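# Seat the die set's upper plate back on its pillars

## Task

Set the die set's upper plate back onto its guide pillars with the punch facing downward, then lower it until it is fully down. The punch may not touch anything along the way. The attempt fails if either half of the die set falls, or lands hard, or sags in a grip by more than about a fingernail's width. Such small sags add up until that half is put down and released. It also fails if the upper plate, gripped or free, slides that far down the pillars at more than roughly a pen's length per second.

## Robot and tools

Robot: two Doosan M1013 arms, left_arm and right_arm, each fitted with a Robotiq 140 two-finger gripper. The fingers of left_arm's gripper can fold at a hinge. Grip with the quarter of each pad nearest the fingertip, because deeper grips can be loose, or pull the part in and squeeze harder than asked. Pressing the fingertips onto a surface also folds them easily. right_arm's fingers are rigid. Each gripper's fingers point along its +z and close along its y.

Frames: the scene frame has its origin at table-top height, midway between the nominal bases. +z is up, +x points out over the table, and left_arm is on the +y side. The calibrated bases are left_arm at (-0.090, +0.650, 0) m with quat_wxyz (+1.000, 0, 0, 0), and right_arm at (-0.072, -0.577, 0) m with quat_wxyz (+1.000, 0, 0, -0.023). Hand positions, orientations and velocities in results are in each arm's own base frame. Fixed cameras and the table are in the scene frame. end_effector_position (metres) is the point between the closed pads. Printed hand poses may be off by a few cm.

The row: every command row is 18 plain numbers, always for both arms. First come 9 for left_arm, then 9 for right_arm. Each arm's 9 are six absolute joint target angles in radians, then gripper position, force_limit and speed, each from -1 to 1. The joint order is forearm roll (joint_4), elbow (joint_3), wrist pitch (joint_5), wrist roll (joint_6), shoulder (joint_2), waist (joint_1). This is the same order as Joint positions in results. The elbow range is -2.792 to 2.792, and every other joint is -6.283 to 6.283. A target more than 0.010 rad beyond a range end is refused, unless the joint already sits further out. To hold an arm still, resend its Joint targets. To leave a gripper unchanged, resend its last three numbers, since 0 is itself a command.

Gripper numbers: position +1 is fully open (140 mm). The pads meet near -0.8, and -1 closes until blocked. force_limit sets the pad force for a slow close (speed -1): about 14 N at -1, 40 N at 0 and 58 N at +1. Faster closes grip harder, up to about 116 N at speed +1. speed sets the closing rate: about 30 mm/s at -1, 140 at 0 and 250 at +1. Both force_limit and speed default to +1. To tighten a held grip, raise force_limit and nudge position (-1 to -0.98). To soften it, open and reclose slowly.

Tools:
- execute_actions(actions, cameras): actions is a list of actions. Each action is up to 15 rows, one per 1/30 s step and 0.5 s in all, and a short action repeats its last row. Images come back only when actions is empty or cameras names some. Camera names are cam_low, cam_left_wrist and cam_right_wrist (each 672x504), or "all".
- move(target, speed, blend, stop_force, zero, blocking, cameras): target is one 18-number row or a list of up to 15 rows, all absolute joint goals. speed is in rad/s, 0.01 to 3.92 (default 0.5), for the joint with farthest to go. blend is in rad and rounds corners in a list; 0 means stop at each target. stop_force is 10 to 80 N, and an arm's path ends when the push against its motion rises that much. Use it with a low speed for touches, and leave it out when moving away from contact. zero (default true) resets the force reference before the move. blocking=false returns after about 0.5 s while the move runs on, and cannot be combined with stop_force. The result adds a move: line reading done, off_target, moving, held or fault, plus limits=held if steps were withheld. Moves do not avoid obstacles.
- wait(seconds 0 to 10): lets time pass while the last commands hold.
- stop(): brakes a running move. The fingers keep moving.
- zoom_image(camera, region=[x0,y0,x1,y1]): region is in pixels, at most 504 by 504, and taken from that camera's latest image.
- clear_fault(arm): clears a reported torque or force fault.
- read_manual(section): licence texts only.
- finished_scene(scene): ends scene 1 or 2 for good, so call it only once the plate sits fully down without the robot.

Reading results: Joint positions, Joint velocities and Joint targets are per arm in the joint order above. Joint targets are what the drive is heading toward now. Tool commands lists the current gripper commands. object_status is 0 moving, 1 blocked while opening, 2 blocked while closing (what you want after a grip), or 3 at the requested position or pads met, which may or may not mean something is held. position_measured is in counts: 3 is open, about 139 is 60 mm, 200 is 20 mm and 230 is pads meeting. External joint torques and Flange force (gripper x y z axes, with held weight included) estimate outside loads. "no reading" means there is no estimate. "joint command not followed" means the inter-arm clearance check altered targets. "joint sent to its limit" means a joint was clamped at its end.

Motion limits: the gripper speed is capped at 1.8 m/s, and joint speeds are capped at about 2.09 to 3.93 rad/s. Long moves take several actions.

Faults and hazards: a contact torque at a joint's load limit stops that arm. The limits are waist and shoulder 295, elbow 139, and the wrist joints 39.1 N m. A net outside force of 144 N also stops the arm. Both need clear_fault. Overheated motors (watch for MOTOR HOT) brake the arm for 30 to 60 s. The arms are stiff, so a target slightly past firm contact can fault. Do not squeeze or hit the other arm, and do not drop parts or let them fall off the table. Release parts only when they are still. Avoid hard landings and heavy twisting leverage on a gripper. Lower the upper plate slowly along the pillars, well under about 15 cm/s, and keep the punch clear of everything.

Each tool is called as name([rows], argument=value, ...), one row to a line, values as JSON.

## Session

execute_actions(actions=[])

Scene clock: 0.00 s.
left_arm: end_effector_position=(+0.6178, -0.7538, +0.2248) position_measured=3 object_status=3 end_effector_quat_wxyz=(-0.174, +0.750, +0.615, +0.169) | right_arm: end_effector_position=(+0.8034, -0.2029, +0.2836) position_measured=3 object_status=3 end_effector_quat_wxyz=(-0.289, +0.450, +0.663, +0.524)
Joint names: [forearm roll, elbow, wrist pitch, wrist roll, shoulder, waist]
Joint positions: left_arm=[0.321 0.433 2.049 -0.725 1.042 -1.015] | right_arm=[1.061 1.244 1.908 -1.06 0.748 -0.629]
Joint velocities: within noise
Joint torques (N m): no reading
External joint torques (N m): no reading
Flange force (N): no reading
Joint targets: left_arm=[0.321 0.433 2.049 -0.725 1.042 -1.015] | right_arm=[1.061 1.244 1.908 -1.060 0.748 -0.629]
Tool commands: left_gripper/position=+1.0 left_gripper/force_limit=+1.0 left_gripper/speed=+1.0 right_gripper/position=+1.0 right_gripper/force_limit=+1.0 right_gripper/speed=+1.0

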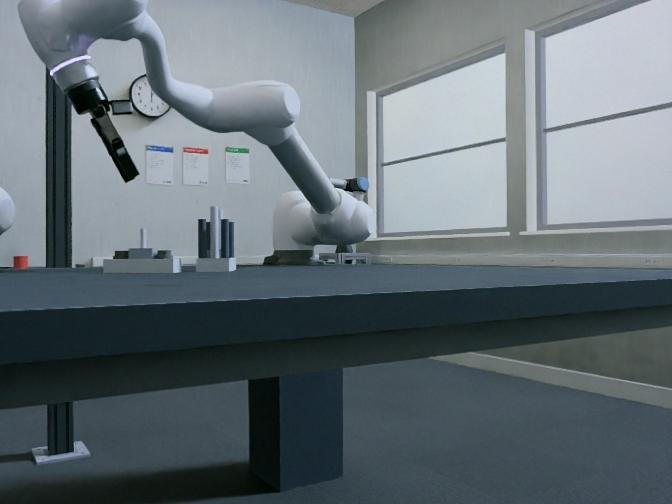

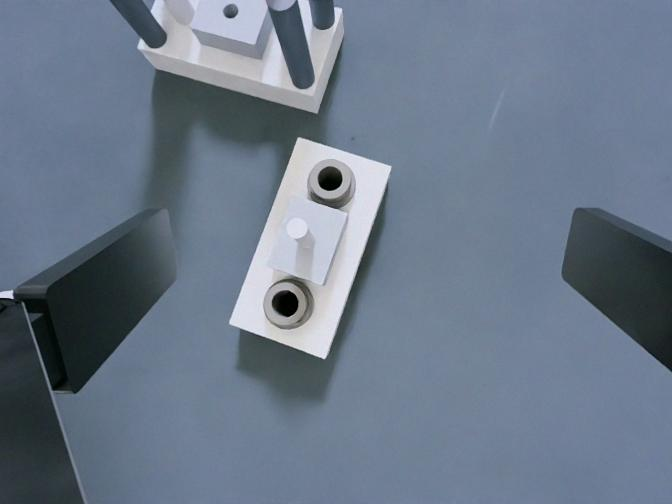

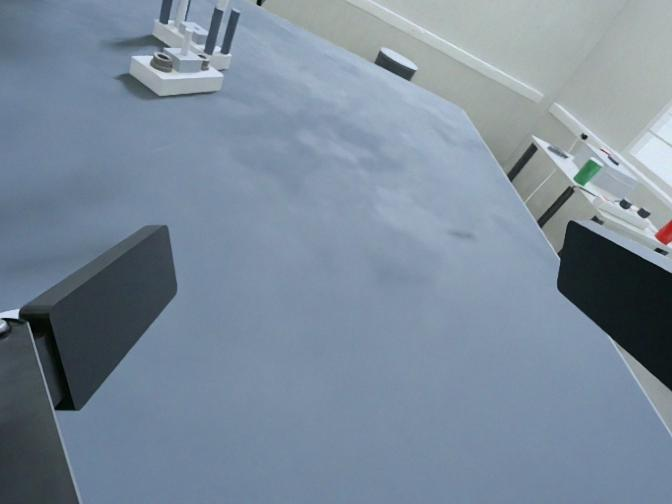

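zoom_image(camera="cam_left_wrist", region=[100, 0, 420, 380])

zoom_image(camera="cam_low", region=[90, 190, 260, 290])

zoom_image(camera="cam_right_wrist", region=[90, 0, 270, 120])

Scaled by 1.326 from the camera's 672x504 image, which has a finer 960x720 frame.

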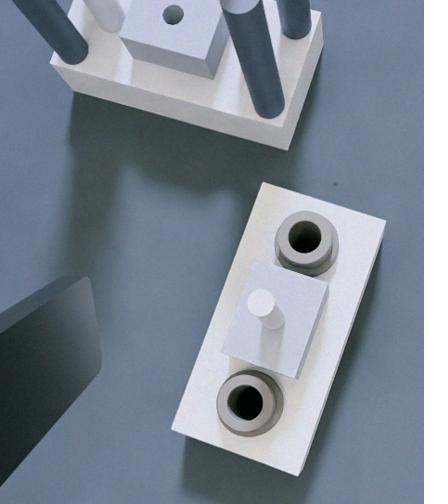

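Scaled by 2.965 from the camera's 672x504 image, which has a finer 960x720 frame.

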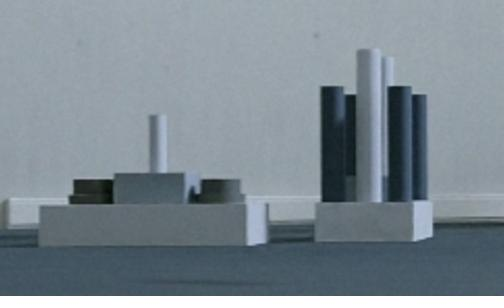

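Scaled by 2.800 from the camera's 672x504 image, which has a finer 960x720 frame.

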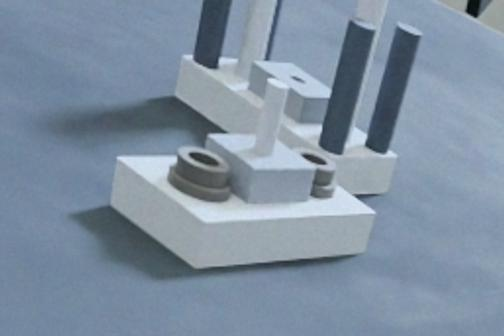

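move(target=[0,1.4346,1.339,-0.780,0.368,-0.780,1,1,1,1.061,1.244,1.908,-1.060,0.748,-0.629,1,1,1], speed=0.9, cameras=["cam_left_wrist"])

zoom_image(camera="cam_left_wrist", region=[84, 0, 588, 504])

Scene clock: 172.20 s.
left_arm: end_effector_position=(+0.5696, -0.5150, +0.2701) position_measured=3 object_status=3 end_effector_quat_wxyz=(+0.000, +0.707, +0.707, +0.000) | right_arm: end_effector_position=(+0.8031, -0.2030, +0.2837) position_measured=3 object_status=3 end_effector_quat_wxyz=(-0.289, +0.450, +0.663, +0.523)
Joint names: [forearm roll, elbow, wrist pitch, wrist roll, shoulder, waist]
Joint positions: left_arm=[0 1.435 1.339 -0.78 0.368 -0.78] | right_arm=[1.061 1.244 1.908 -1.06 0.748 -0.629]
Joint torques (N m): left_arm=[4.16 -42.28 0.16 -0.03 -83.74 -0.47] | right_arm=[3.47 -37.77 1.46 -0.33 -110.96 -0.57]
External joint torques (N m): left_arm=[0.09 1.14 -0.13 0.03 5.08 0.4] | right_arm=[0.52 -1.05 0 0.35 1.12 0.69]
Flange force (N): left_arm=[-3.2 4.4 3.6] | right_arm=[-2.3 4.8 -1.6]
Joint targets: left_arm=[0.000 1.435 1.339 -0.780 0.368 -0.780] | right_arm=[1.061 1.244 1.908 -1.060 0.748 -0.629]
move: done
Images, in order (width x height): cam_left_wrist 672x504.

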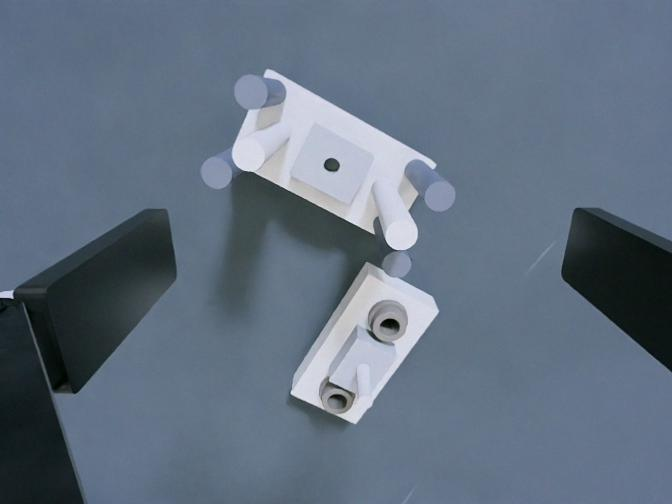

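Scaled by 1.000.

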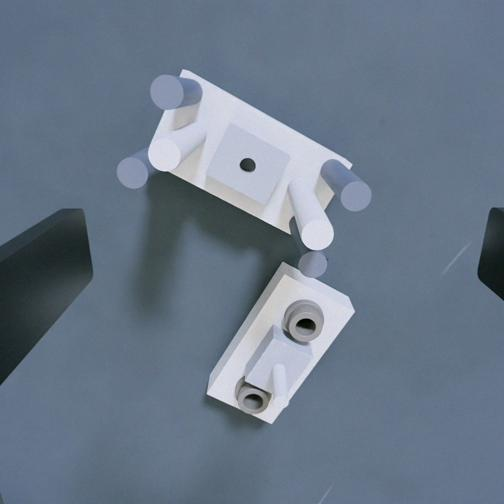

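zoom_image(camera="cam_left_wrist", region=[195, 55, 465, 285])

zoom_image(camera="cam_left_wrist", region=[280, 250, 450, 430])

Scaled by 1.867 from the camera's 672x504 image, which has a finer 960x720 frame.

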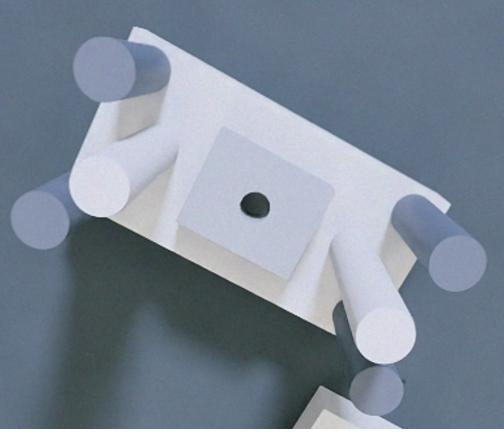

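Scaled by 2.800 from the camera's 672x504 image, which has a finer 960x720 frame.

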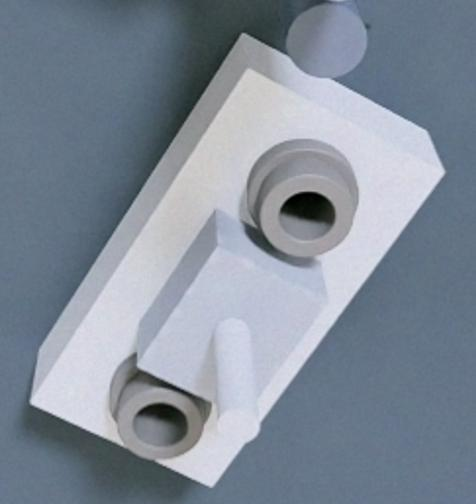

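move([
  [0,1.2904,1.3845,-0.453,0.4667,-0.968,-1,-1,0,1.061,1.244,1.908,-1.060,0.748,-0.629,1,1,1],
  [0,1.5031,1.0528,-0.453,0.5857,-0.968,-1,-1,0,1.061,1.244,1.908,-1.060,0.748,-0.629,1,1,1],
], speed=0.5, cameras=["cam_left_wrist"])

move(target=[0,1.5341,0.9794,-0.453,0.6281,-0.968,-1,-1,0,1.061,1.244,1.908,-1.060,0.748,-0.629,1,1,1], speed=0.015, stop_force=15)

Scene clock: 296.87 s.
left_arm: end_effector_position=(+0.4981, -0.6628, +0.0597) position_measured=233 object_status=3 end_effector_quat_wxyz=(+0.000, +0.864, +0.504, +0.000) | right_arm: end_effector_position=(+0.8031, -0.2030, +0.2837) position_measured=3 object_status=3 end_effector_quat_wxyz=(-0.289, +0.450, +0.663, +0.523)
Joint names: [forearm roll, elbow, wrist pitch, wrist roll, shoulder, waist]
Joint positions: left_arm=[0 1.503 1.053 -0.453 0.586 -0.968] | right_arm=[1.061 1.244 1.908 -1.06 0.748 -0.629]
Joint torques (N m): left_arm=[3.69 -37.65 0.17 -0.08 -99.87 -0.51] | right_arm=[3.48 -37.79 1.43 -0.33 -110.91 -0.78]
External joint torques (N m): left_arm=[0.14 0.82 -0.15 0.08 5.05 0.78] | right_arm=[0.52 -0.91 0.04 0.35 1.48 0.16]
Flange force (N): left_arm=[-1.1 5.0 4.8] | right_arm=[-2.6 4.5 -2.1]
Joint targets: left_arm=[0.000 1.503 1.053 -0.453 0.586 -0.968] | right_arm=[1.061 1.244 1.908 -1.060 0.748 -0.629]
move: done
Images, in order (width x height): cam_left_wrist 672x504.

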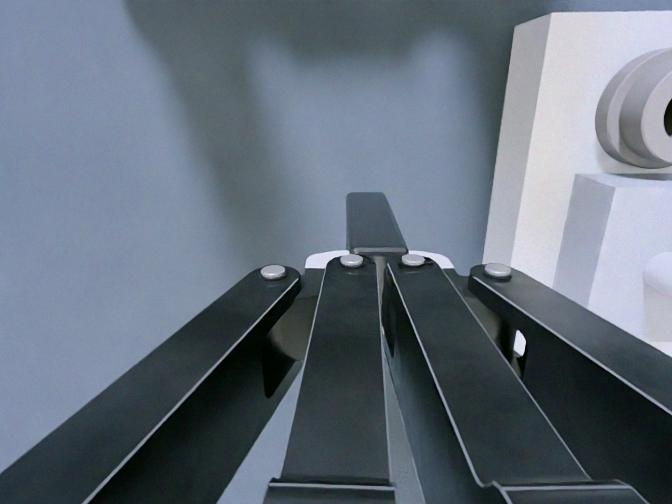

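Scene clock: 299.87 s.
left_arm: end_effector_position=(+0.4983, -0.6632, +0.0349) position_measured=233 object_status=3 end_effector_quat_wxyz=(+0.000, +0.864, +0.504, +0.000) | right_arm: end_effector_position=(+0.8031, -0.2030, +0.2837) position_measured=3 object_status=3 end_effector_quat_wxyz=(-0.289, +0.450, +0.663, +0.523)
Joint names: [forearm roll, elbow, wrist pitch, wrist roll, shoulder, waist]
Joint positions: left_arm=[0 1.519 1.016 -0.453 0.607 -0.968] | right_arm=[1.061 1.244 1.908 -1.06 0.748 -0.629]
Joint torques (N m): left_arm=[3.9 -27.34 -4.04 -0.07 -72.8 -0.31] | right_arm=[3.46 -37.69 1.42 -0.3 -110.12 -1.25]
External joint torques (N m): left_arm=[-0.19 -8.59 4.05 0.07 -22.58 0.01] | right_arm=[0.51 -1.01 0.05 0.32 0.59 1.39]
Flange force (N): left_arm=[2.6 -5.7 -30.5] | right_arm=[-1.5 4.7 -0.7]
Joint targets: left_arm=[0.000 1.519 1.016 -0.453 0.607 -0.968] | right_arm=[1.061 1.244 1.908 -1.060 0.748 -0.629]
move: contact (left_arm); left_arm: the wrist pitch is farthest, 0.037 rad from its target

move([
  [0,1.2904,1.3845,-0.453,0.4667,-0.968,-1,-1,0,1.061,1.244,1.908,-1.060,0.748,-0.629,1,1,1],
  [0,1.2904,1.3845,-0.453,0.4667,-0.968,1,1,1,1.061,1.244,1.908,-1.060,0.748,-0.629,1,1,1],
  [0,1.2110,1.2766,-0.3845,0.654,-0.9015,1,1,1,1.061,1.244,1.908,-1.060,0.748,-0.629,1,1,1],
], speed=0.6, cameras=["cam_left_wrist"])

zoom_image(camera="cam_left_wrist", region=[84, 0, 588, 504])

Scene clock: 332.10 s.
left_arm: end_effector_position=(+0.5931, -0.6941, +0.1500) position_measured=3 object_status=3 end_effector_quat_wxyz=(+0.000, +0.864, +0.503, +0.000) | right_arm: end_effector_position=(+0.8031, -0.2030, +0.2837) position_measured=3 object_status=3 end_effector_quat_wxyz=(-0.289, +0.450, +0.663, +0.523)
Joint names: [forearm roll, elbow, wrist pitch, wrist roll, shoulder, waist]
Joint positions: left_arm=[0 1.211 1.277 -0.385 0.654 -0.901] | right_arm=[1.061 1.244 1.908 -1.06 0.748 -0.629]
Joint torques (N m): left_arm=[4.1 -41.61 0.15 -0.07 -110.41 -0.41] | right_arm=[3.54 -37.8 1.46 -0.26 -110.75 -1.03]
External joint torques (N m): left_arm=[0.07 1.22 -0.14 0.07 6.77 -0.32] | right_arm=[0.45 -0.9 0 0.28 1.31 0.73]
Flange force (N): left_arm=[-2.8 7.0 4.8] | right_arm=[-2.4 4.5 -1.4]
Joint targets: left_arm=[0.000 1.211 1.277 -0.385 0.654 -0.902] | right_arm=[1.061 1.244 1.908 -1.060 0.748 -0.629]
move: done
Images, in order (width x height): cam_left_wrist 672x504.

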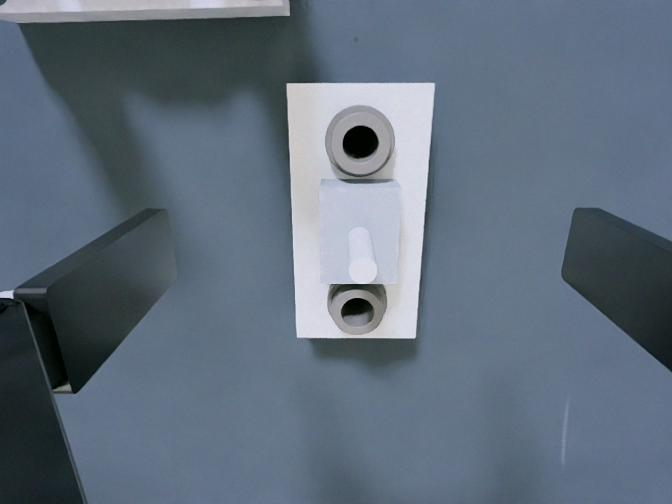

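Scaled by 1.000.

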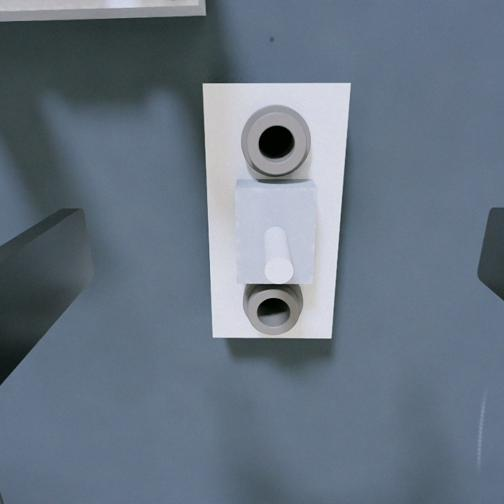

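move([
  [0,1.2926,1.1234,-0.387,0.7256,-0.904,1,1,1,1.061,1.244,1.908,-1.060,0.748,-0.629,1,1,1],
  [0,1.2926,1.1234,-0.387,0.7256,-0.904,-1,1,-1,1.061,1.244,1.908,-1.060,0.748,-0.629,1,1,1],
], speed=0.2, cameras=["cam_left_wrist"])

Scene clock: 360.43 s.
left_arm: end_effector_position=(+0.5933, -0.6980, +0.0421) position_measured=111 object_status=0 end_effector_quat_wxyz=(+0.000, +0.864, +0.503, +0.000) | right_arm: end_effector_position=(+0.8031, -0.2030, +0.2837) position_measured=3 object_status=3 end_effector_quat_wxyz=(-0.289, +0.450, +0.663, +0.523)
Joint names: [forearm roll, elbow, wrist pitch, wrist roll, shoulder, waist]
Joint positions: left_arm=[0 1.293 1.123 -0.387 0.726 -0.904] | right_arm=[1.061 1.244 1.908 -1.06 0.748 -0.629]
Joint torques (N m): left_arm=[4.07 -32.64 -4.14 -0.61 -90.64 0.49] | right_arm=[3.46 -37.49 1.38 -0.21 -109.98 -0.93]
External joint torques (N m): left_arm=[-0.11 -5.53 4.15 0.61 -16.9 -0.32] | right_arm=[0.51 -1.13 0.08 0.23 0.74 0.96]
Flange force (N): left_arm=[2.1 -4.8 -21.7] | right_arm=[-1.8 4.7 -1.3]
Joint targets: left_arm=[0.000 1.293 1.123 -0.387 0.726 -0.904] | right_arm=[1.061 1.244 1.908 -1.060 0.748 -0.629]
move: done
Images, in order (width x height): cam_left_wrist 672x504.

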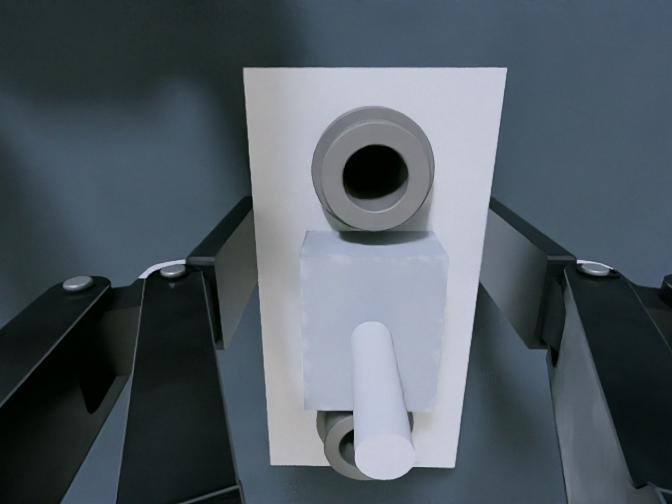

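wait(seconds=0.3)

Scene clock: 364.70 s.
left_arm: end_effector_position=(+0.5933, -0.6980, +0.0420) position_measured=111 object_status=2 end_effector_quat_wxyz=(+0.000, +0.864, +0.503, +0.000) | right_arm: end_effector_position=(+0.8031, -0.2030, +0.2837) position_measured=3 object_status=3 end_effector_quat_wxyz=(-0.289, +0.450, +0.663, +0.523)
Joint names: [forearm roll, elbow, wrist pitch, wrist roll, shoulder, waist]
Joint positions: left_arm=[0 1.293 1.123 -0.387 0.726 -0.904] | right_arm=[1.061 1.244 1.908 -1.06 0.748 -0.629]
Joint torques (N m): left_arm=[4.04 -32.53 -4.17 -0.66 -90.72 0.48] | right_arm=[3.49 -37.55 1.44 -0.31 -110.67 -1]
External joint torques (N m): left_arm=[-0.09 -5.46 4.18 0.65 -16.31 0.03] | right_arm=[0.47 -0.84 0.01 0.33 2.16 0.66]
Flange force (N): left_arm=[2.2 -4.0 -21.3] | right_arm=[-3.6 5.1 -1.9]
Joint targets: left_arm=[0.000 1.293 1.123 -0.387 0.726 -0.904] | right_arm=[1.061 1.244 1.908 -1.060 0.748 -0.629]
Tool commands: left_gripper/position=-1.0 left_gripper/force_limit=+1.0 left_gripper/speed=-1.0 right_gripper/position=+1.0 right_gripper/force_limit=+1.0 right_gripper/speed=+1.0
wait: 0.30 s; at rest from the start

move(target=[0,1.2727,1.1628,-0.387,0.7061,-0.904,-1,1,-1,1.061,1.244,1.908,-1.060,0.748,-0.629,1,1,1], speed=0.05, cameras=["cam_left_wrist","cam_low","cam_right_wrist"])

zoom_image(camera="cam_right_wrist", region=[60, 0, 310, 140])

zoom_image(camera="cam_low", region=[80, 150, 280, 290])

Scene clock: 383.77 s.
left_arm: end_effector_position=(+0.5933, -0.6980, +0.0701) position_measured=111 object_status=2 end_effector_quat_wxyz=(+0.000, +0.864, +0.503, +0.000) | right_arm: end_effector_position=(+0.8031, -0.2030, +0.2837) position_measured=3 object_status=3 end_effector_quat_wxyz=(-0.289, +0.450, +0.663, +0.523)
Joint names: [forearm roll, elbow, wrist pitch, wrist roll, shoulder, waist]
Joint positions: left_arm=[0 1.273 1.163 -0.387 0.706 -0.904] | right_arm=[1.061 1.244 1.908 -1.06 0.748 -0.629]
Joint torques (N m): left_arm=[3.55 -49.62 0.04 -0.05 -129.78 -0.41] | right_arm=[3.53 -37.54 1.48 -0.26 -110.61 -1.23]
External joint torques (N m): left_arm=[0.48 10.7 -0.03 0.05 23 0.02] | right_arm=[0.45 -1.07 -0.02 0.28 1.38 0.96]
Flange force (N): left_arm=[-2.0 5.7 23.5] | right_arm=[-2.7 5.1 -1.5]
Joint targets: left_arm=[0.000 1.273 1.163 -0.387 0.706 -0.904] | right_arm=[1.061 1.244 1.908 -1.060 0.748 -0.629]
move: done

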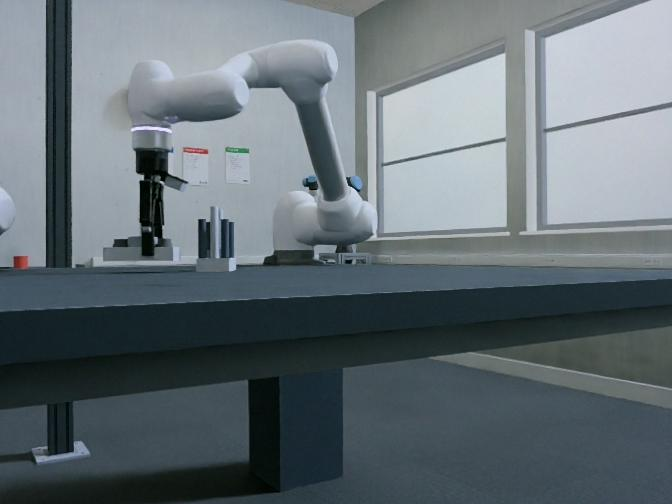

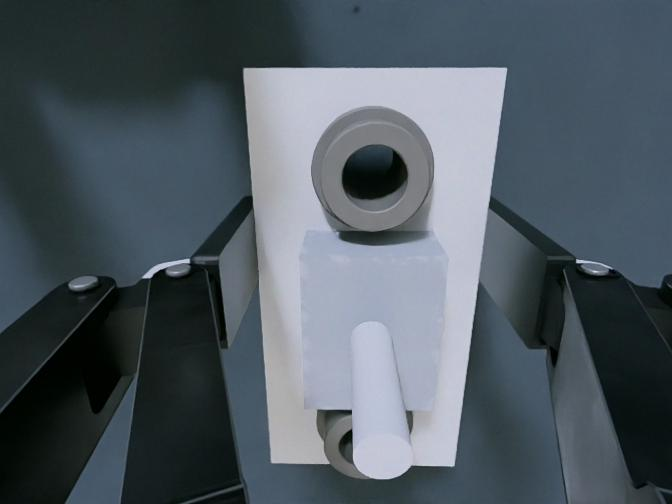

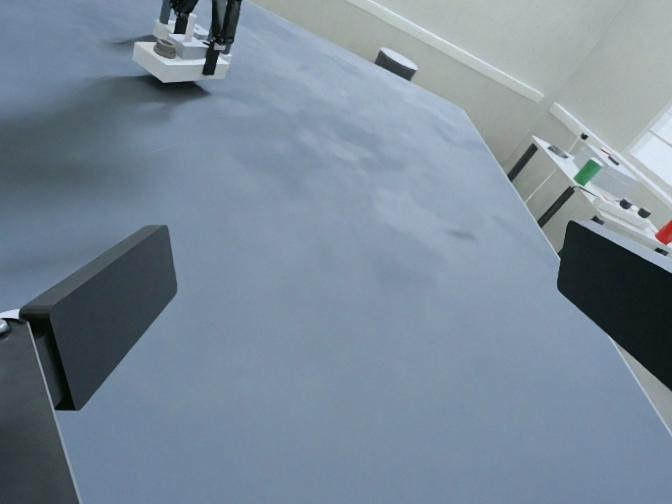

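Scaled by 2.016 from the camera's 672x504 image, which has a finer 960x720 frame.

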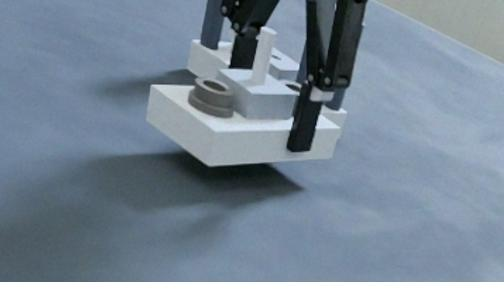

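Scaled by 2.520 from the camera's 672x504 image, which has a finer 960x720 frame.

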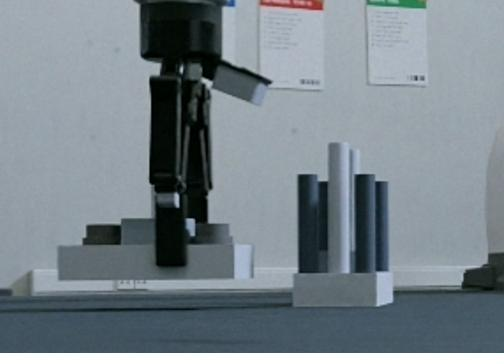

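move([
  [0,0.9162,1.6122,-0.387,0.6132,-0.904,-1,1,-1,1.061,1.244,1.908,-1.060,0.748,-0.629,1,1,1],
  [-1.5208,1.6213,1.6517,0.5539,0.5015,-0.3413,-1,1,-1,1.061,1.244,1.908,-1.060,0.748,-0.629,1,1,1],
  [-1.5208,1.6213,1.6517,0.5539,0.5015,-0.3413,-1,1,-1,2.3026,2.1767,0.8421,-0.9327,0.0368,0.592,1,1,1],
], speed=[0.35,0.5,0.6], blend=[0.08,0,0], cameras=["all"])

zoom_image(camera="cam_right_wrist", region=[84, 0, 588, 504])

Scene clock: 444.33 s.
left_arm: end_effector_position=(+0.6004, -0.5279, +0.4030) position_measured=111 object_status=2 end_effector_quat_wxyz=(+0.380, +0.596, +0.380, -0.596) | right_arm: end_effector_position=(+0.4976, +0.5985, +0.4371) position_measured=3 object_status=3 end_effector_quat_wxyz=(-0.394, +0.587, +0.393, +0.587)
Joint names: [forearm roll, elbow, wrist pitch, wrist roll, shoulder, waist]
Joint positions: left_arm=[-1.521 1.621 1.652 0.554 0.501 -0.341] | right_arm=[2.303 2.177 0.842 -0.933 0.037 0.592]
Joint torques (N m): left_arm=[-7.43 -42.57 5.06 -0.07 -102.29 -0.61] | right_arm=[-1.48 -36.93 2.16 -0.31 -42.9 -0.61]
External joint torques (N m): left_arm=[5.25 9.17 -3.6 0.07 18.89 0.23] | right_arm=[0.37 -1.05 0.04 0.31 0.85 0.65]
Flange force (N): left_arm=[23.7 4.8 -0.6] | right_arm=[0.1 0.1 3.6]
Joint targets: left_arm=[-1.521 1.621 1.652 0.554 0.501 -0.341] | right_arm=[2.303 2.177 0.842 -0.933 0.037 0.592]
move: done

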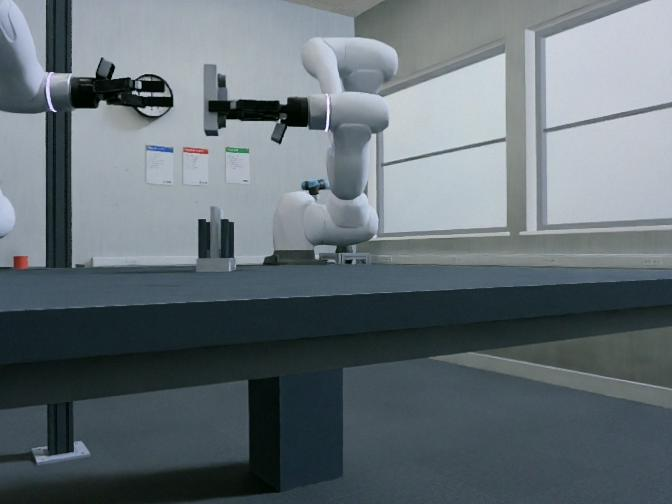

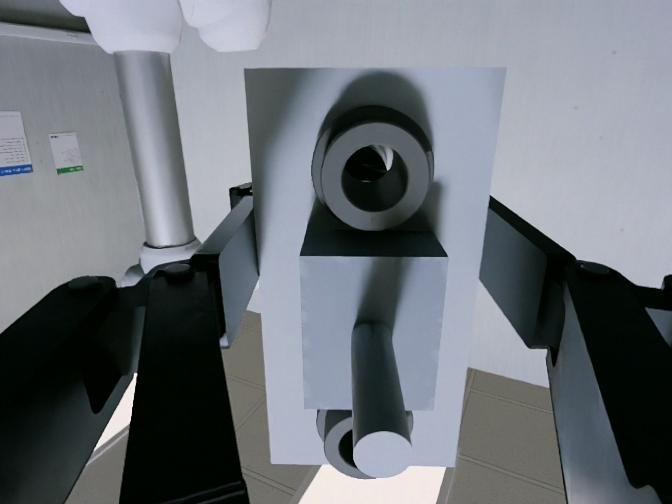

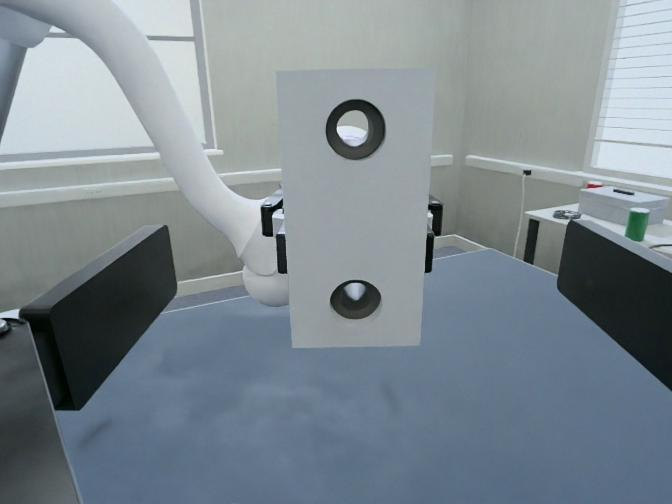

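Scaled by 1.000.

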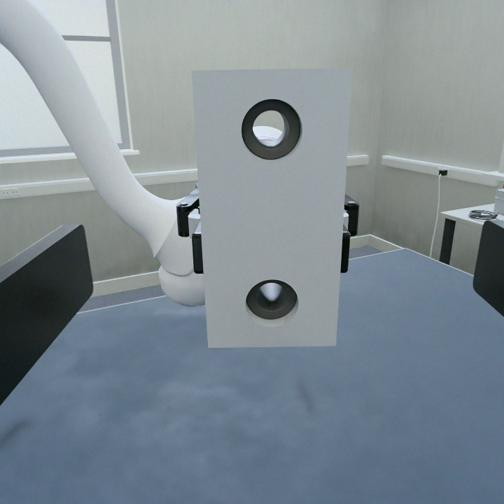

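move([
  [-1.5208,1.6213,1.6517,0.5539,0.5015,-0.3413,-1,1,-1,2.3838,2.0534,0.7825,-0.9798,0.1424,0.6745,1,1,1],
  [-1.5208,1.6213,1.6517,0.5539,0.5015,-0.3413,-1,1,-1,2.3838,2.0534,0.7825,-0.9798,0.1424,0.6745,-1,-1,-1],
], speed=0.08, cameras=["all"])

wait(seconds=0.5)

zoom_image(camera="cam_low", region=[90, 40, 300, 160])

Scene clock: 476.50 s.
left_arm: end_effector_position=(+0.6004, -0.5279, +0.4030) position_measured=111 object_status=2 end_effector_quat_wxyz=(+0.380, +0.596, +0.380, -0.596) | right_arm: end_effector_position=(+0.5278, +0.6725, +0.4393) position_measured=108 object_status=0 end_effector_quat_wxyz=(-0.394, +0.587, +0.394, +0.588)
Joint names: [forearm roll, elbow, wrist pitch, wrist roll, shoulder, waist]
Joint positions: left_arm=[-1.521 1.621 1.652 0.554 0.501 -0.341] | right_arm=[2.384 2.053 0.782 -0.98 0.142 0.675]
Joint torques (N m): left_arm=[-5.77 -40.09 8.31 0.34 -107.14 -11.38] | right_arm=[0.41 -41.1 -0.35 -0.21 -48.94 -7.88]
External joint torques (N m): left_arm=[3.57 6.57 -6.85 -0.34 23.26 11.04] | right_arm=[-1.88 2.67 2.66 0.21 -4.88 8.03]
Flange force (N): left_arm=[24.9 16.0 -11.5] | right_arm=[1.9 -11.9 -7.2]
Joint targets: left_arm=[-1.521 1.621 1.652 0.554 0.501 -0.341] | right_arm=[2.384 2.053 0.782 -0.980 0.142 0.674]
move: done

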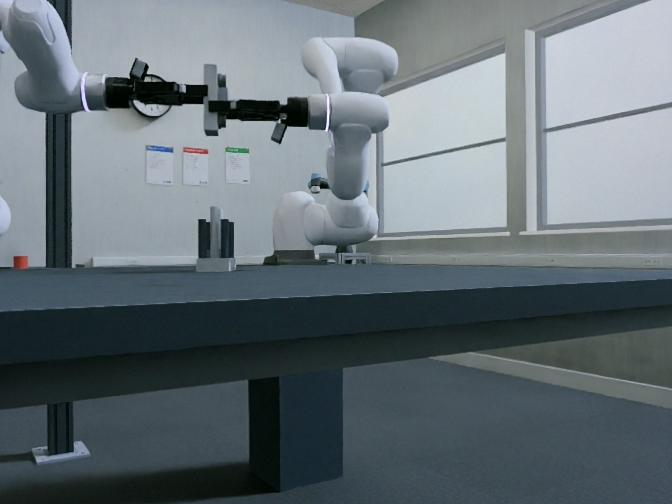

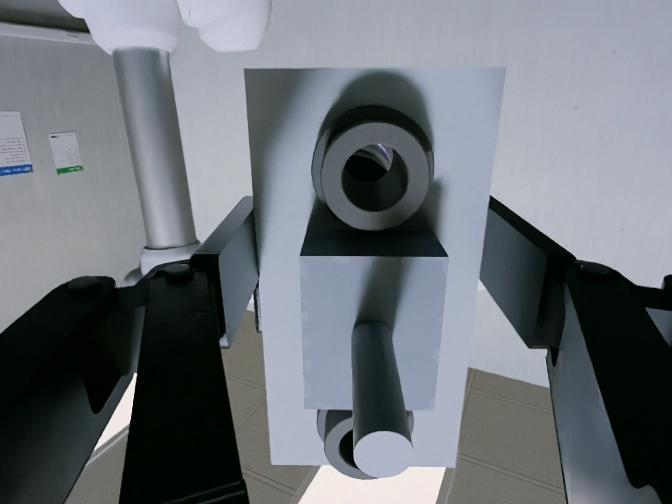

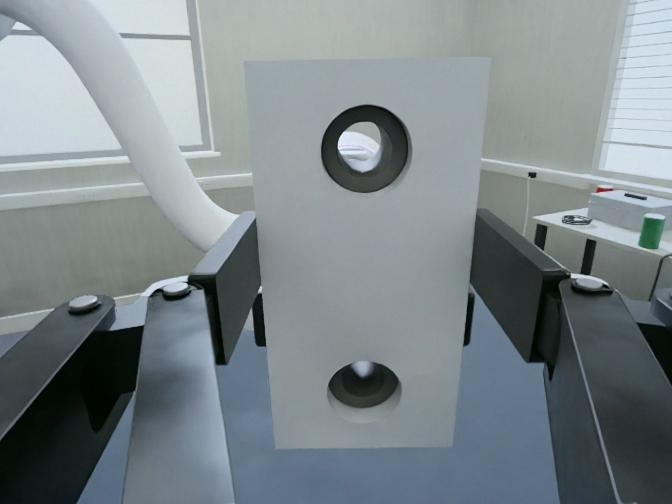

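Scene clock: 477.00 s.
left_arm: end_effector_position=(+0.6004, -0.5279, +0.4030) position_measured=111 object_status=2 end_effector_quat_wxyz=(+0.380, +0.596, +0.380, -0.596) | right_arm: end_effector_position=(+0.5278, +0.6725, +0.4393) position_measured=108 object_status=2 end_effector_quat_wxyz=(-0.394, +0.587, +0.394, +0.588)
Joint names: [forearm roll, elbow, wrist pitch, wrist roll, shoulder, waist]
Joint positions: left_arm=[-1.521 1.621 1.652 0.554 0.501 -0.341] | right_arm=[2.384 2.053 0.783 -0.98 0.142 0.675]
Joint torques (N m): left_arm=[-5.77 -40.15 8.29 0.32 -107.25 -11.32] | right_arm=[0.36 -40.9 -0.4 -0.28 -48.67 -8.65]
External joint torques (N m): left_arm=[3.59 6.84 -6.84 -0.32 24.25 11.03] | right_arm=[-1.8 2.65 2.68 0.28 -4.09 8.45]
Flange force (N): left_arm=[26.0 16.8 -11.6] | right_arm=[1.0 -12.1 -5.7]
Joint targets: left_arm=[-1.521 1.621 1.652 0.554 0.501 -0.341] | right_arm=[2.384 2.053 0.782 -0.980 0.142 0.674]
Tool commands: left_gripper/position=-1.0 left_gripper/force_limit=+1.0 left_gripper/speed=-1.0 right_gripper/position=-1.0 right_gripper/force_limit=-1.0 right_gripper/speed=-1.0
wait: 0.50 s; at rest by 0.17 s

Scaled by 2.400 from the camera's 672x504 image, which has a finer 960x720 frame.
This view is cut from an older image: the scene may have changed since it was taken.

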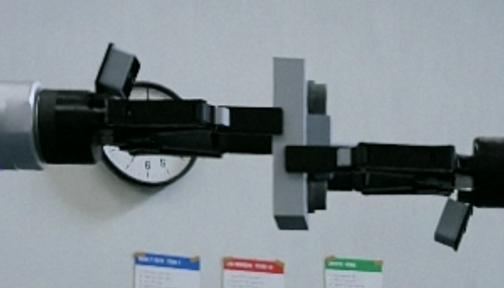

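move([
  [-1.5208,1.6213,1.6517,0.5539,0.5015,-0.3413,-1,1,-1,2.3838,2.0534,0.7825,-0.9798,0.1424,0.6745,-0.98,1,-1],
], speed=0.1)

wait(seconds=0.8)

Scene clock: 488.23 s.
left_arm: end_effector_position=(+0.6004, -0.5279, +0.4030) position_measured=111 object_status=2 end_effector_quat_wxyz=(+0.380, +0.596, +0.380, -0.596) | right_arm: end_effector_position=(+0.5278, +0.6725, +0.4393) position_measured=112 object_status=0 end_effector_quat_wxyz=(-0.394, +0.587, +0.394, +0.588)
Joint names: [forearm roll, elbow, wrist pitch, wrist roll, shoulder, waist]
Joint positions: left_arm=[-1.521 1.621 1.652 0.554 0.501 -0.341] | right_arm=[2.384 2.053 0.783 -0.98 0.142 0.675]
Joint torques (N m): left_arm=[-6 -40.84 9.14 0.37 -109.44 -20.96] | right_arm=[0.14 -42.41 -0.81 -0.21 -44.48 -5.63]
External joint torques (N m): left_arm=[3.84 7.33 -7.68 -0.37 25.51 21.3] | right_arm=[-1.61 4.16 3.11 0.21 -8.65 5.73]
Flange force (N): left_arm=[27.4 16.2 -24.1] | right_arm=[3.4 -11.9 -16.7]
Joint targets: left_arm=[-1.521 1.621 1.652 0.554 0.501 -0.341] | right_arm=[2.384 2.053 0.782 -0.980 0.142 0.674]
move: done

Scene clock: 489.03 s.
left_arm: end_effector_position=(+0.6004, -0.5279, +0.4030) position_measured=111 object_status=2 end_effector_quat_wxyz=(+0.380, +0.596, +0.380, -0.596) | right_arm: end_effector_position=(+0.5278, +0.6725, +0.4393) position_measured=112 object_status=2 end_effector_quat_wxyz=(-0.394, +0.587, +0.394, +0.588)
Joint names: [forearm roll, elbow, wrist pitch, wrist roll, shoulder, waist]
Joint positions: left_arm=[-1.521 1.621 1.652 0.554 0.501 -0.341] | right_arm=[2.384 2.053 0.782 -0.98 0.142 0.674]
Joint torques (N m): left_arm=[-6.03 -40.78 9.13 0.4 -109.33 -21.34] | right_arm=[0.03 -42.72 -0.77 -0.32 -44.02 -5.16]
External joint torques (N m): left_arm=[3.86 7.45 -7.68 -0.4 26.22 21.04] | right_arm=[-1.49 4.45 3.06 0.32 -9.13 5.18]
Flange force (N): left_arm=[28.1 16.9 -23.9] | right_arm=[3.8 -11.6 -18.3]
Joint targets: left_arm=[-1.521 1.621 1.652 0.554 0.501 -0.341] | right_arm=[2.384 2.053 0.782 -0.980 0.142 0.674]
Tool commands: left_gripper/position=-1.0 left_gripper/force_limit=+1.0 left_gripper/speed=-1.0 right_gripper/position=-0.98 right_gripper/force_limit=+1.0 right_gripper/speed=-1.0
wait: 0.80 s; at rest by 0.17 s

move([
  [-1.5208,1.6213,1.6517,0.5539,0.5015,-0.3413,1,1,-1,2.3838,2.0534,0.7825,-0.9798,0.1424,0.6745,-0.98,1,-1],
], speed=0.2, cameras=["all"])

Scene clock: 510.63 s.
left_arm: end_effector_position=(+0.6004, -0.5279, +0.4030) position_measured=3 object_status=0 end_effector_quat_wxyz=(+0.380, +0.596, +0.380, -0.596) | right_arm: end_effector_position=(+0.5278, +0.6725, +0.4393) position_measured=112 object_status=2 end_effector_quat_wxyz=(-0.394, +0.587, +0.394, +0.588)
Joint names: [forearm roll, elbow, wrist pitch, wrist roll, shoulder, waist]
Joint positions: left_arm=[-1.521 1.621 1.652 0.554 0.502 -0.341] | right_arm=[2.384 2.053 0.783 -0.98 0.142 0.674]
Joint torques (N m): left_arm=[-2.2 -34.22 1.61 -0.08 -88.86 -0.52] | right_arm=[0.89 -50.85 7.83 -0.23 -70.49 -0.78]
External joint torques (N m): left_arm=[0.08 0.85 -0.18 0.08 5.52 0.73] | right_arm=[-2.35 12.57 -5.54 0.23 17.47 0.77]
Flange force (N): left_arm=[5.4 5.5 -1.6] | right_arm=[-18.6 0.8 5.6]
Joint targets: left_arm=[-1.521 1.621 1.652 0.554 0.501 -0.341] | right_arm=[2.384 2.053 0.782 -0.980 0.142 0.674]
move: done

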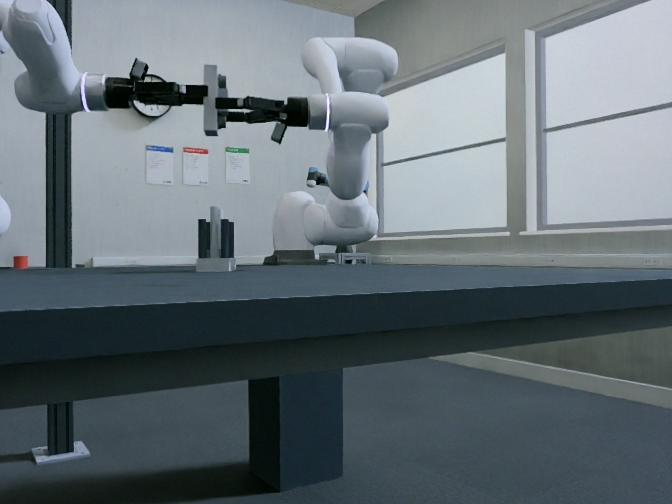

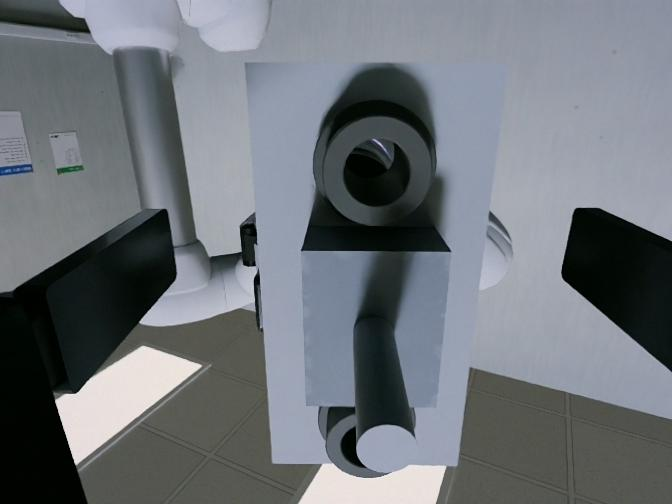

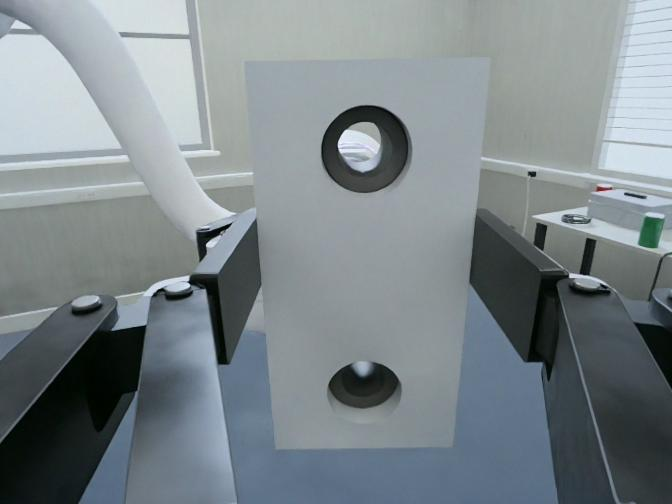

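move([
  [-1.4224,1.5346,1.8247,0.5367,0.5541,-0.143,1,1,-1,2.3838,2.0534,0.7825,-0.9798,0.1424,0.6745,-0.98,1,-1],
  [-1.4224,1.5346,1.8247,0.5367,0.5541,0.4,1,1,-1,0,1.3724,1.4483,-0.2705,0.3209,0.8497,-0.98,1,-1],
], speed=[0.15,0.5], cameras=["all"])

zoom_image(camera="cam_right_wrist", region=[420, 0, 672, 252])

zoom_image(camera="cam_right_wrist", region=[200, 20, 520, 340])

Scene clock: 565.83 s.
left_arm: end_effector_position=(+0.7698, +0.0173, +0.4030) position_measured=3 object_status=3 end_effector_quat_wxyz=(+0.526, +0.473, +0.526, -0.473) | right_arm: end_effector_position=(+0.4695, +0.5864, +0.3400) position_measured=112 object_status=2 end_effector_quat_wxyz=(+0.000, +0.223, +0.975, +0.000)
Joint names: [forearm roll, elbow, wrist pitch, wrist roll, shoulder, waist]
Joint positions: left_arm=[-1.422 1.535 1.825 0.537 0.554 0.4] | right_arm=[0 1.372 1.448 -0.271 0.321 0.85]
Joint torques (N m): left_arm=[-1.75 -34.68 1.58 -0.07 -93.92 -0.52] | right_arm=[3.78 -50.48 -0.01 -0.32 -89.55 -1.18]
External joint torques (N m): left_arm=[0.03 0.97 -0.18 0.07 5.4 0.48] | right_arm=[0.56 8.84 0.02 0.32 15.27 1.47]
Flange force (N): left_arm=[5.2 4.8 -2.1] | right_arm=[1.1 5.9 16.6]
Joint targets: left_arm=[-1.422 1.535 1.825 0.537 0.554 0.400] | right_arm=[0.000 1.372 1.448 -0.271 0.321 0.850]
move: done

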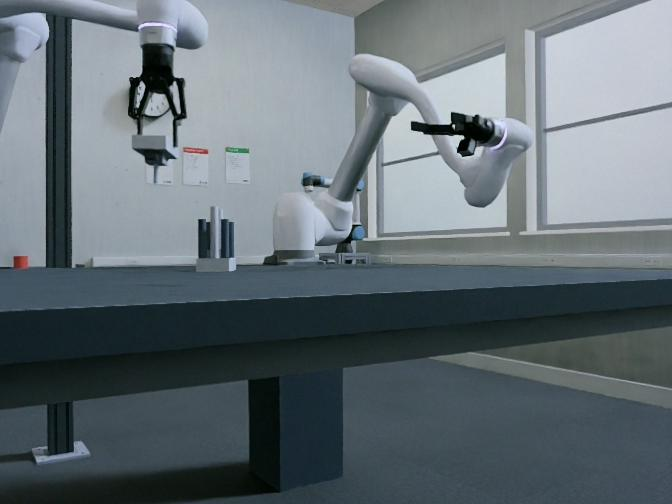

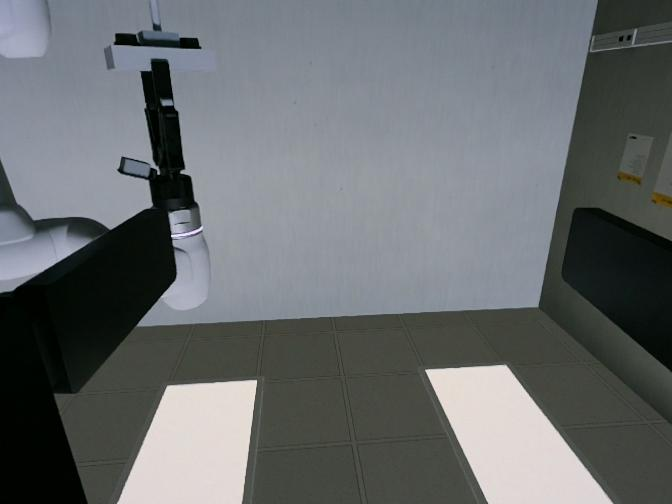

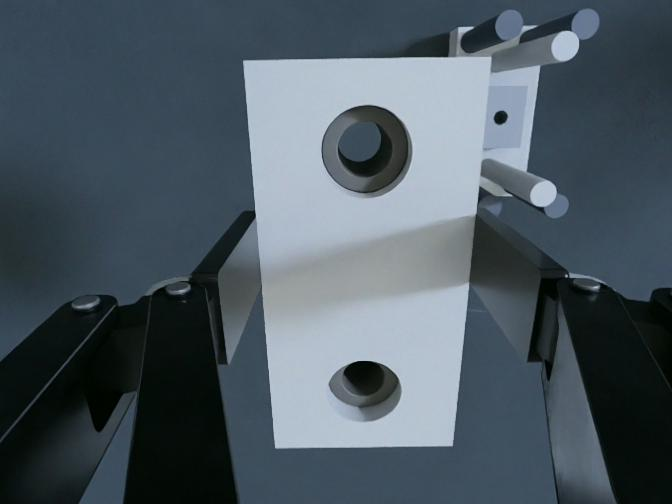

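Scaled by 2.000 from the camera's 672x504 image, which has a finer 960x720 frame.

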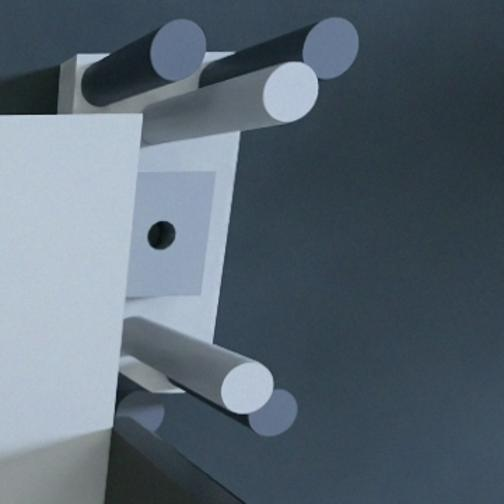

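Scaled by 1.575 from the camera's 672x504 image, which has a finer 960x720 frame.

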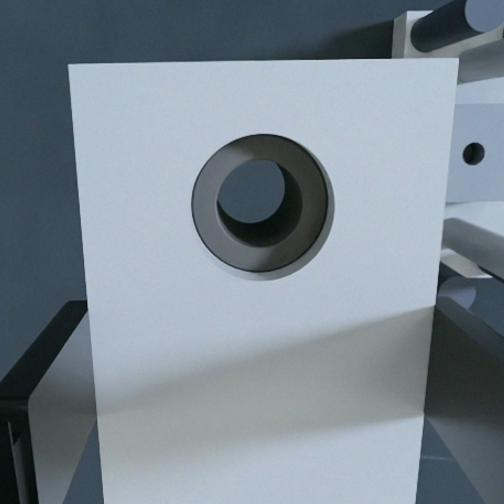

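move([
  [-1.4224,1.5346,1.8247,0.5367,0.5541,0.4,1,1,-1,0,1.5093,1.2778,-0.2705,0.3545,0.8497,-0.98,1,-1],
], speed=0.15, cameras=["cam_right_wrist"])

zoom_image(camera="cam_right_wrist", region=[472, 0, 672, 200])

zoom_image(camera="cam_right_wrist", region=[310, 90, 430, 210])

zoom_image(camera="cam_right_wrist", region=[310, 330, 430, 450])

Scene clock: 642.43 s.
left_arm: end_effector_position=(+0.7698, +0.0173, +0.4030) position_measured=3 object_status=3 end_effector_quat_wxyz=(+0.526, +0.473, +0.526, -0.473) | right_arm: end_effector_position=(+0.4695, +0.5864, +0.2398) position_measured=112 object_status=2 end_effector_quat_wxyz=(+0.000, +0.223, +0.975, +0.000)
Joint names: [forearm roll, elbow, wrist pitch, wrist roll, shoulder, waist]
Joint positions: left_arm=[-1.422 1.535 1.825 0.537 0.554 0.4] | right_arm=[0 1.509 1.278 -0.27 0.355 0.85]
Joint torques (N m): left_arm=[-1.8 -34.66 1.6 -0.05 -93.98 -0.45] | right_arm=[3.48 -48.68 -0.05 -0.26 -91.28 -0.89]
External joint torques (N m): left_arm=[0.07 0.83 -0.19 0.05 5 0.17] | right_arm=[0.73 8.11 0.06 0.26 13.9 1]
Flange force (N): left_arm=[4.7 4.7 -1.7] | right_arm=[0.7 4.3 16.2]
Joint targets: left_arm=[-1.422 1.535 1.825 0.537 0.554 0.400] | right_arm=[0.000 1.509 1.278 -0.270 0.355 0.850]
move: done
Images, in order (width x height): cam_right_wrist 672x504.

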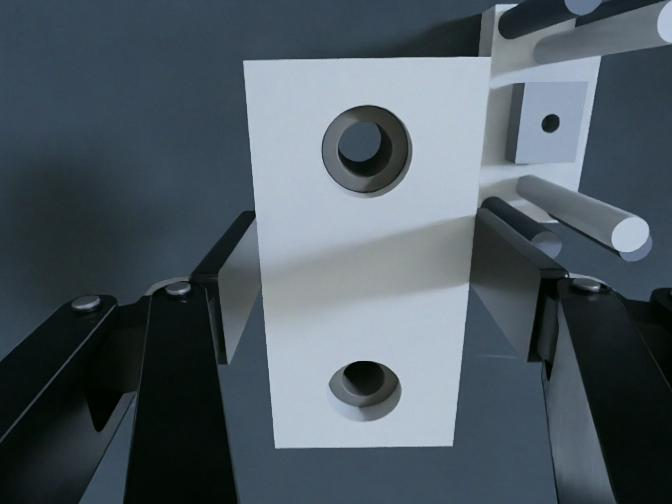

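Scaled by 2.520 from the camera's 672x504 image, which has a finer 960x720 frame.

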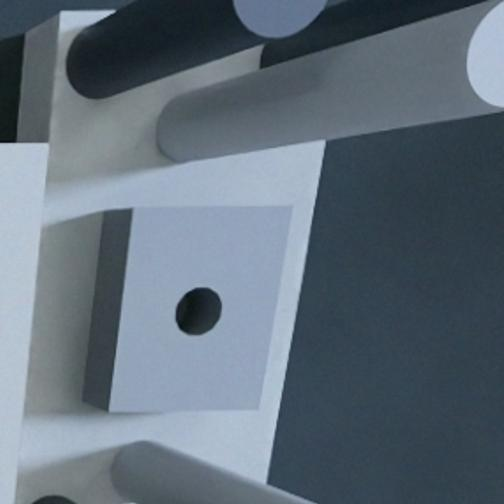

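Scaled by 4.200 from the camera's 672x504 image, which has a finer 960x720 frame.

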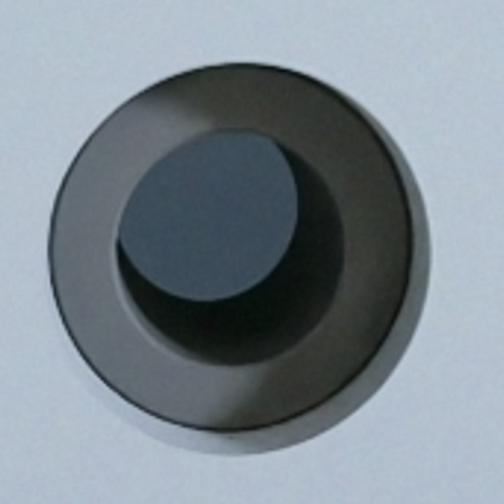

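Scaled by 4.200 from the camera's 672x504 image, which has a finer 960x720 frame.

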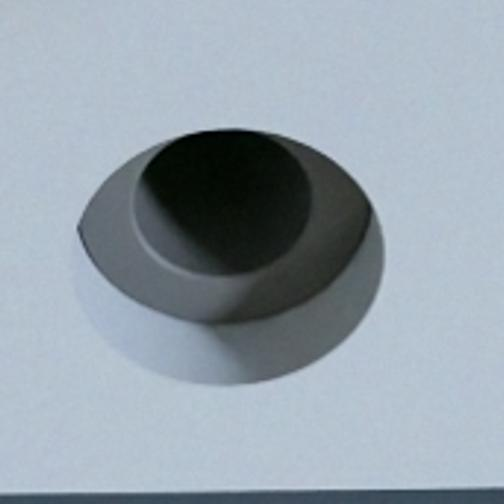

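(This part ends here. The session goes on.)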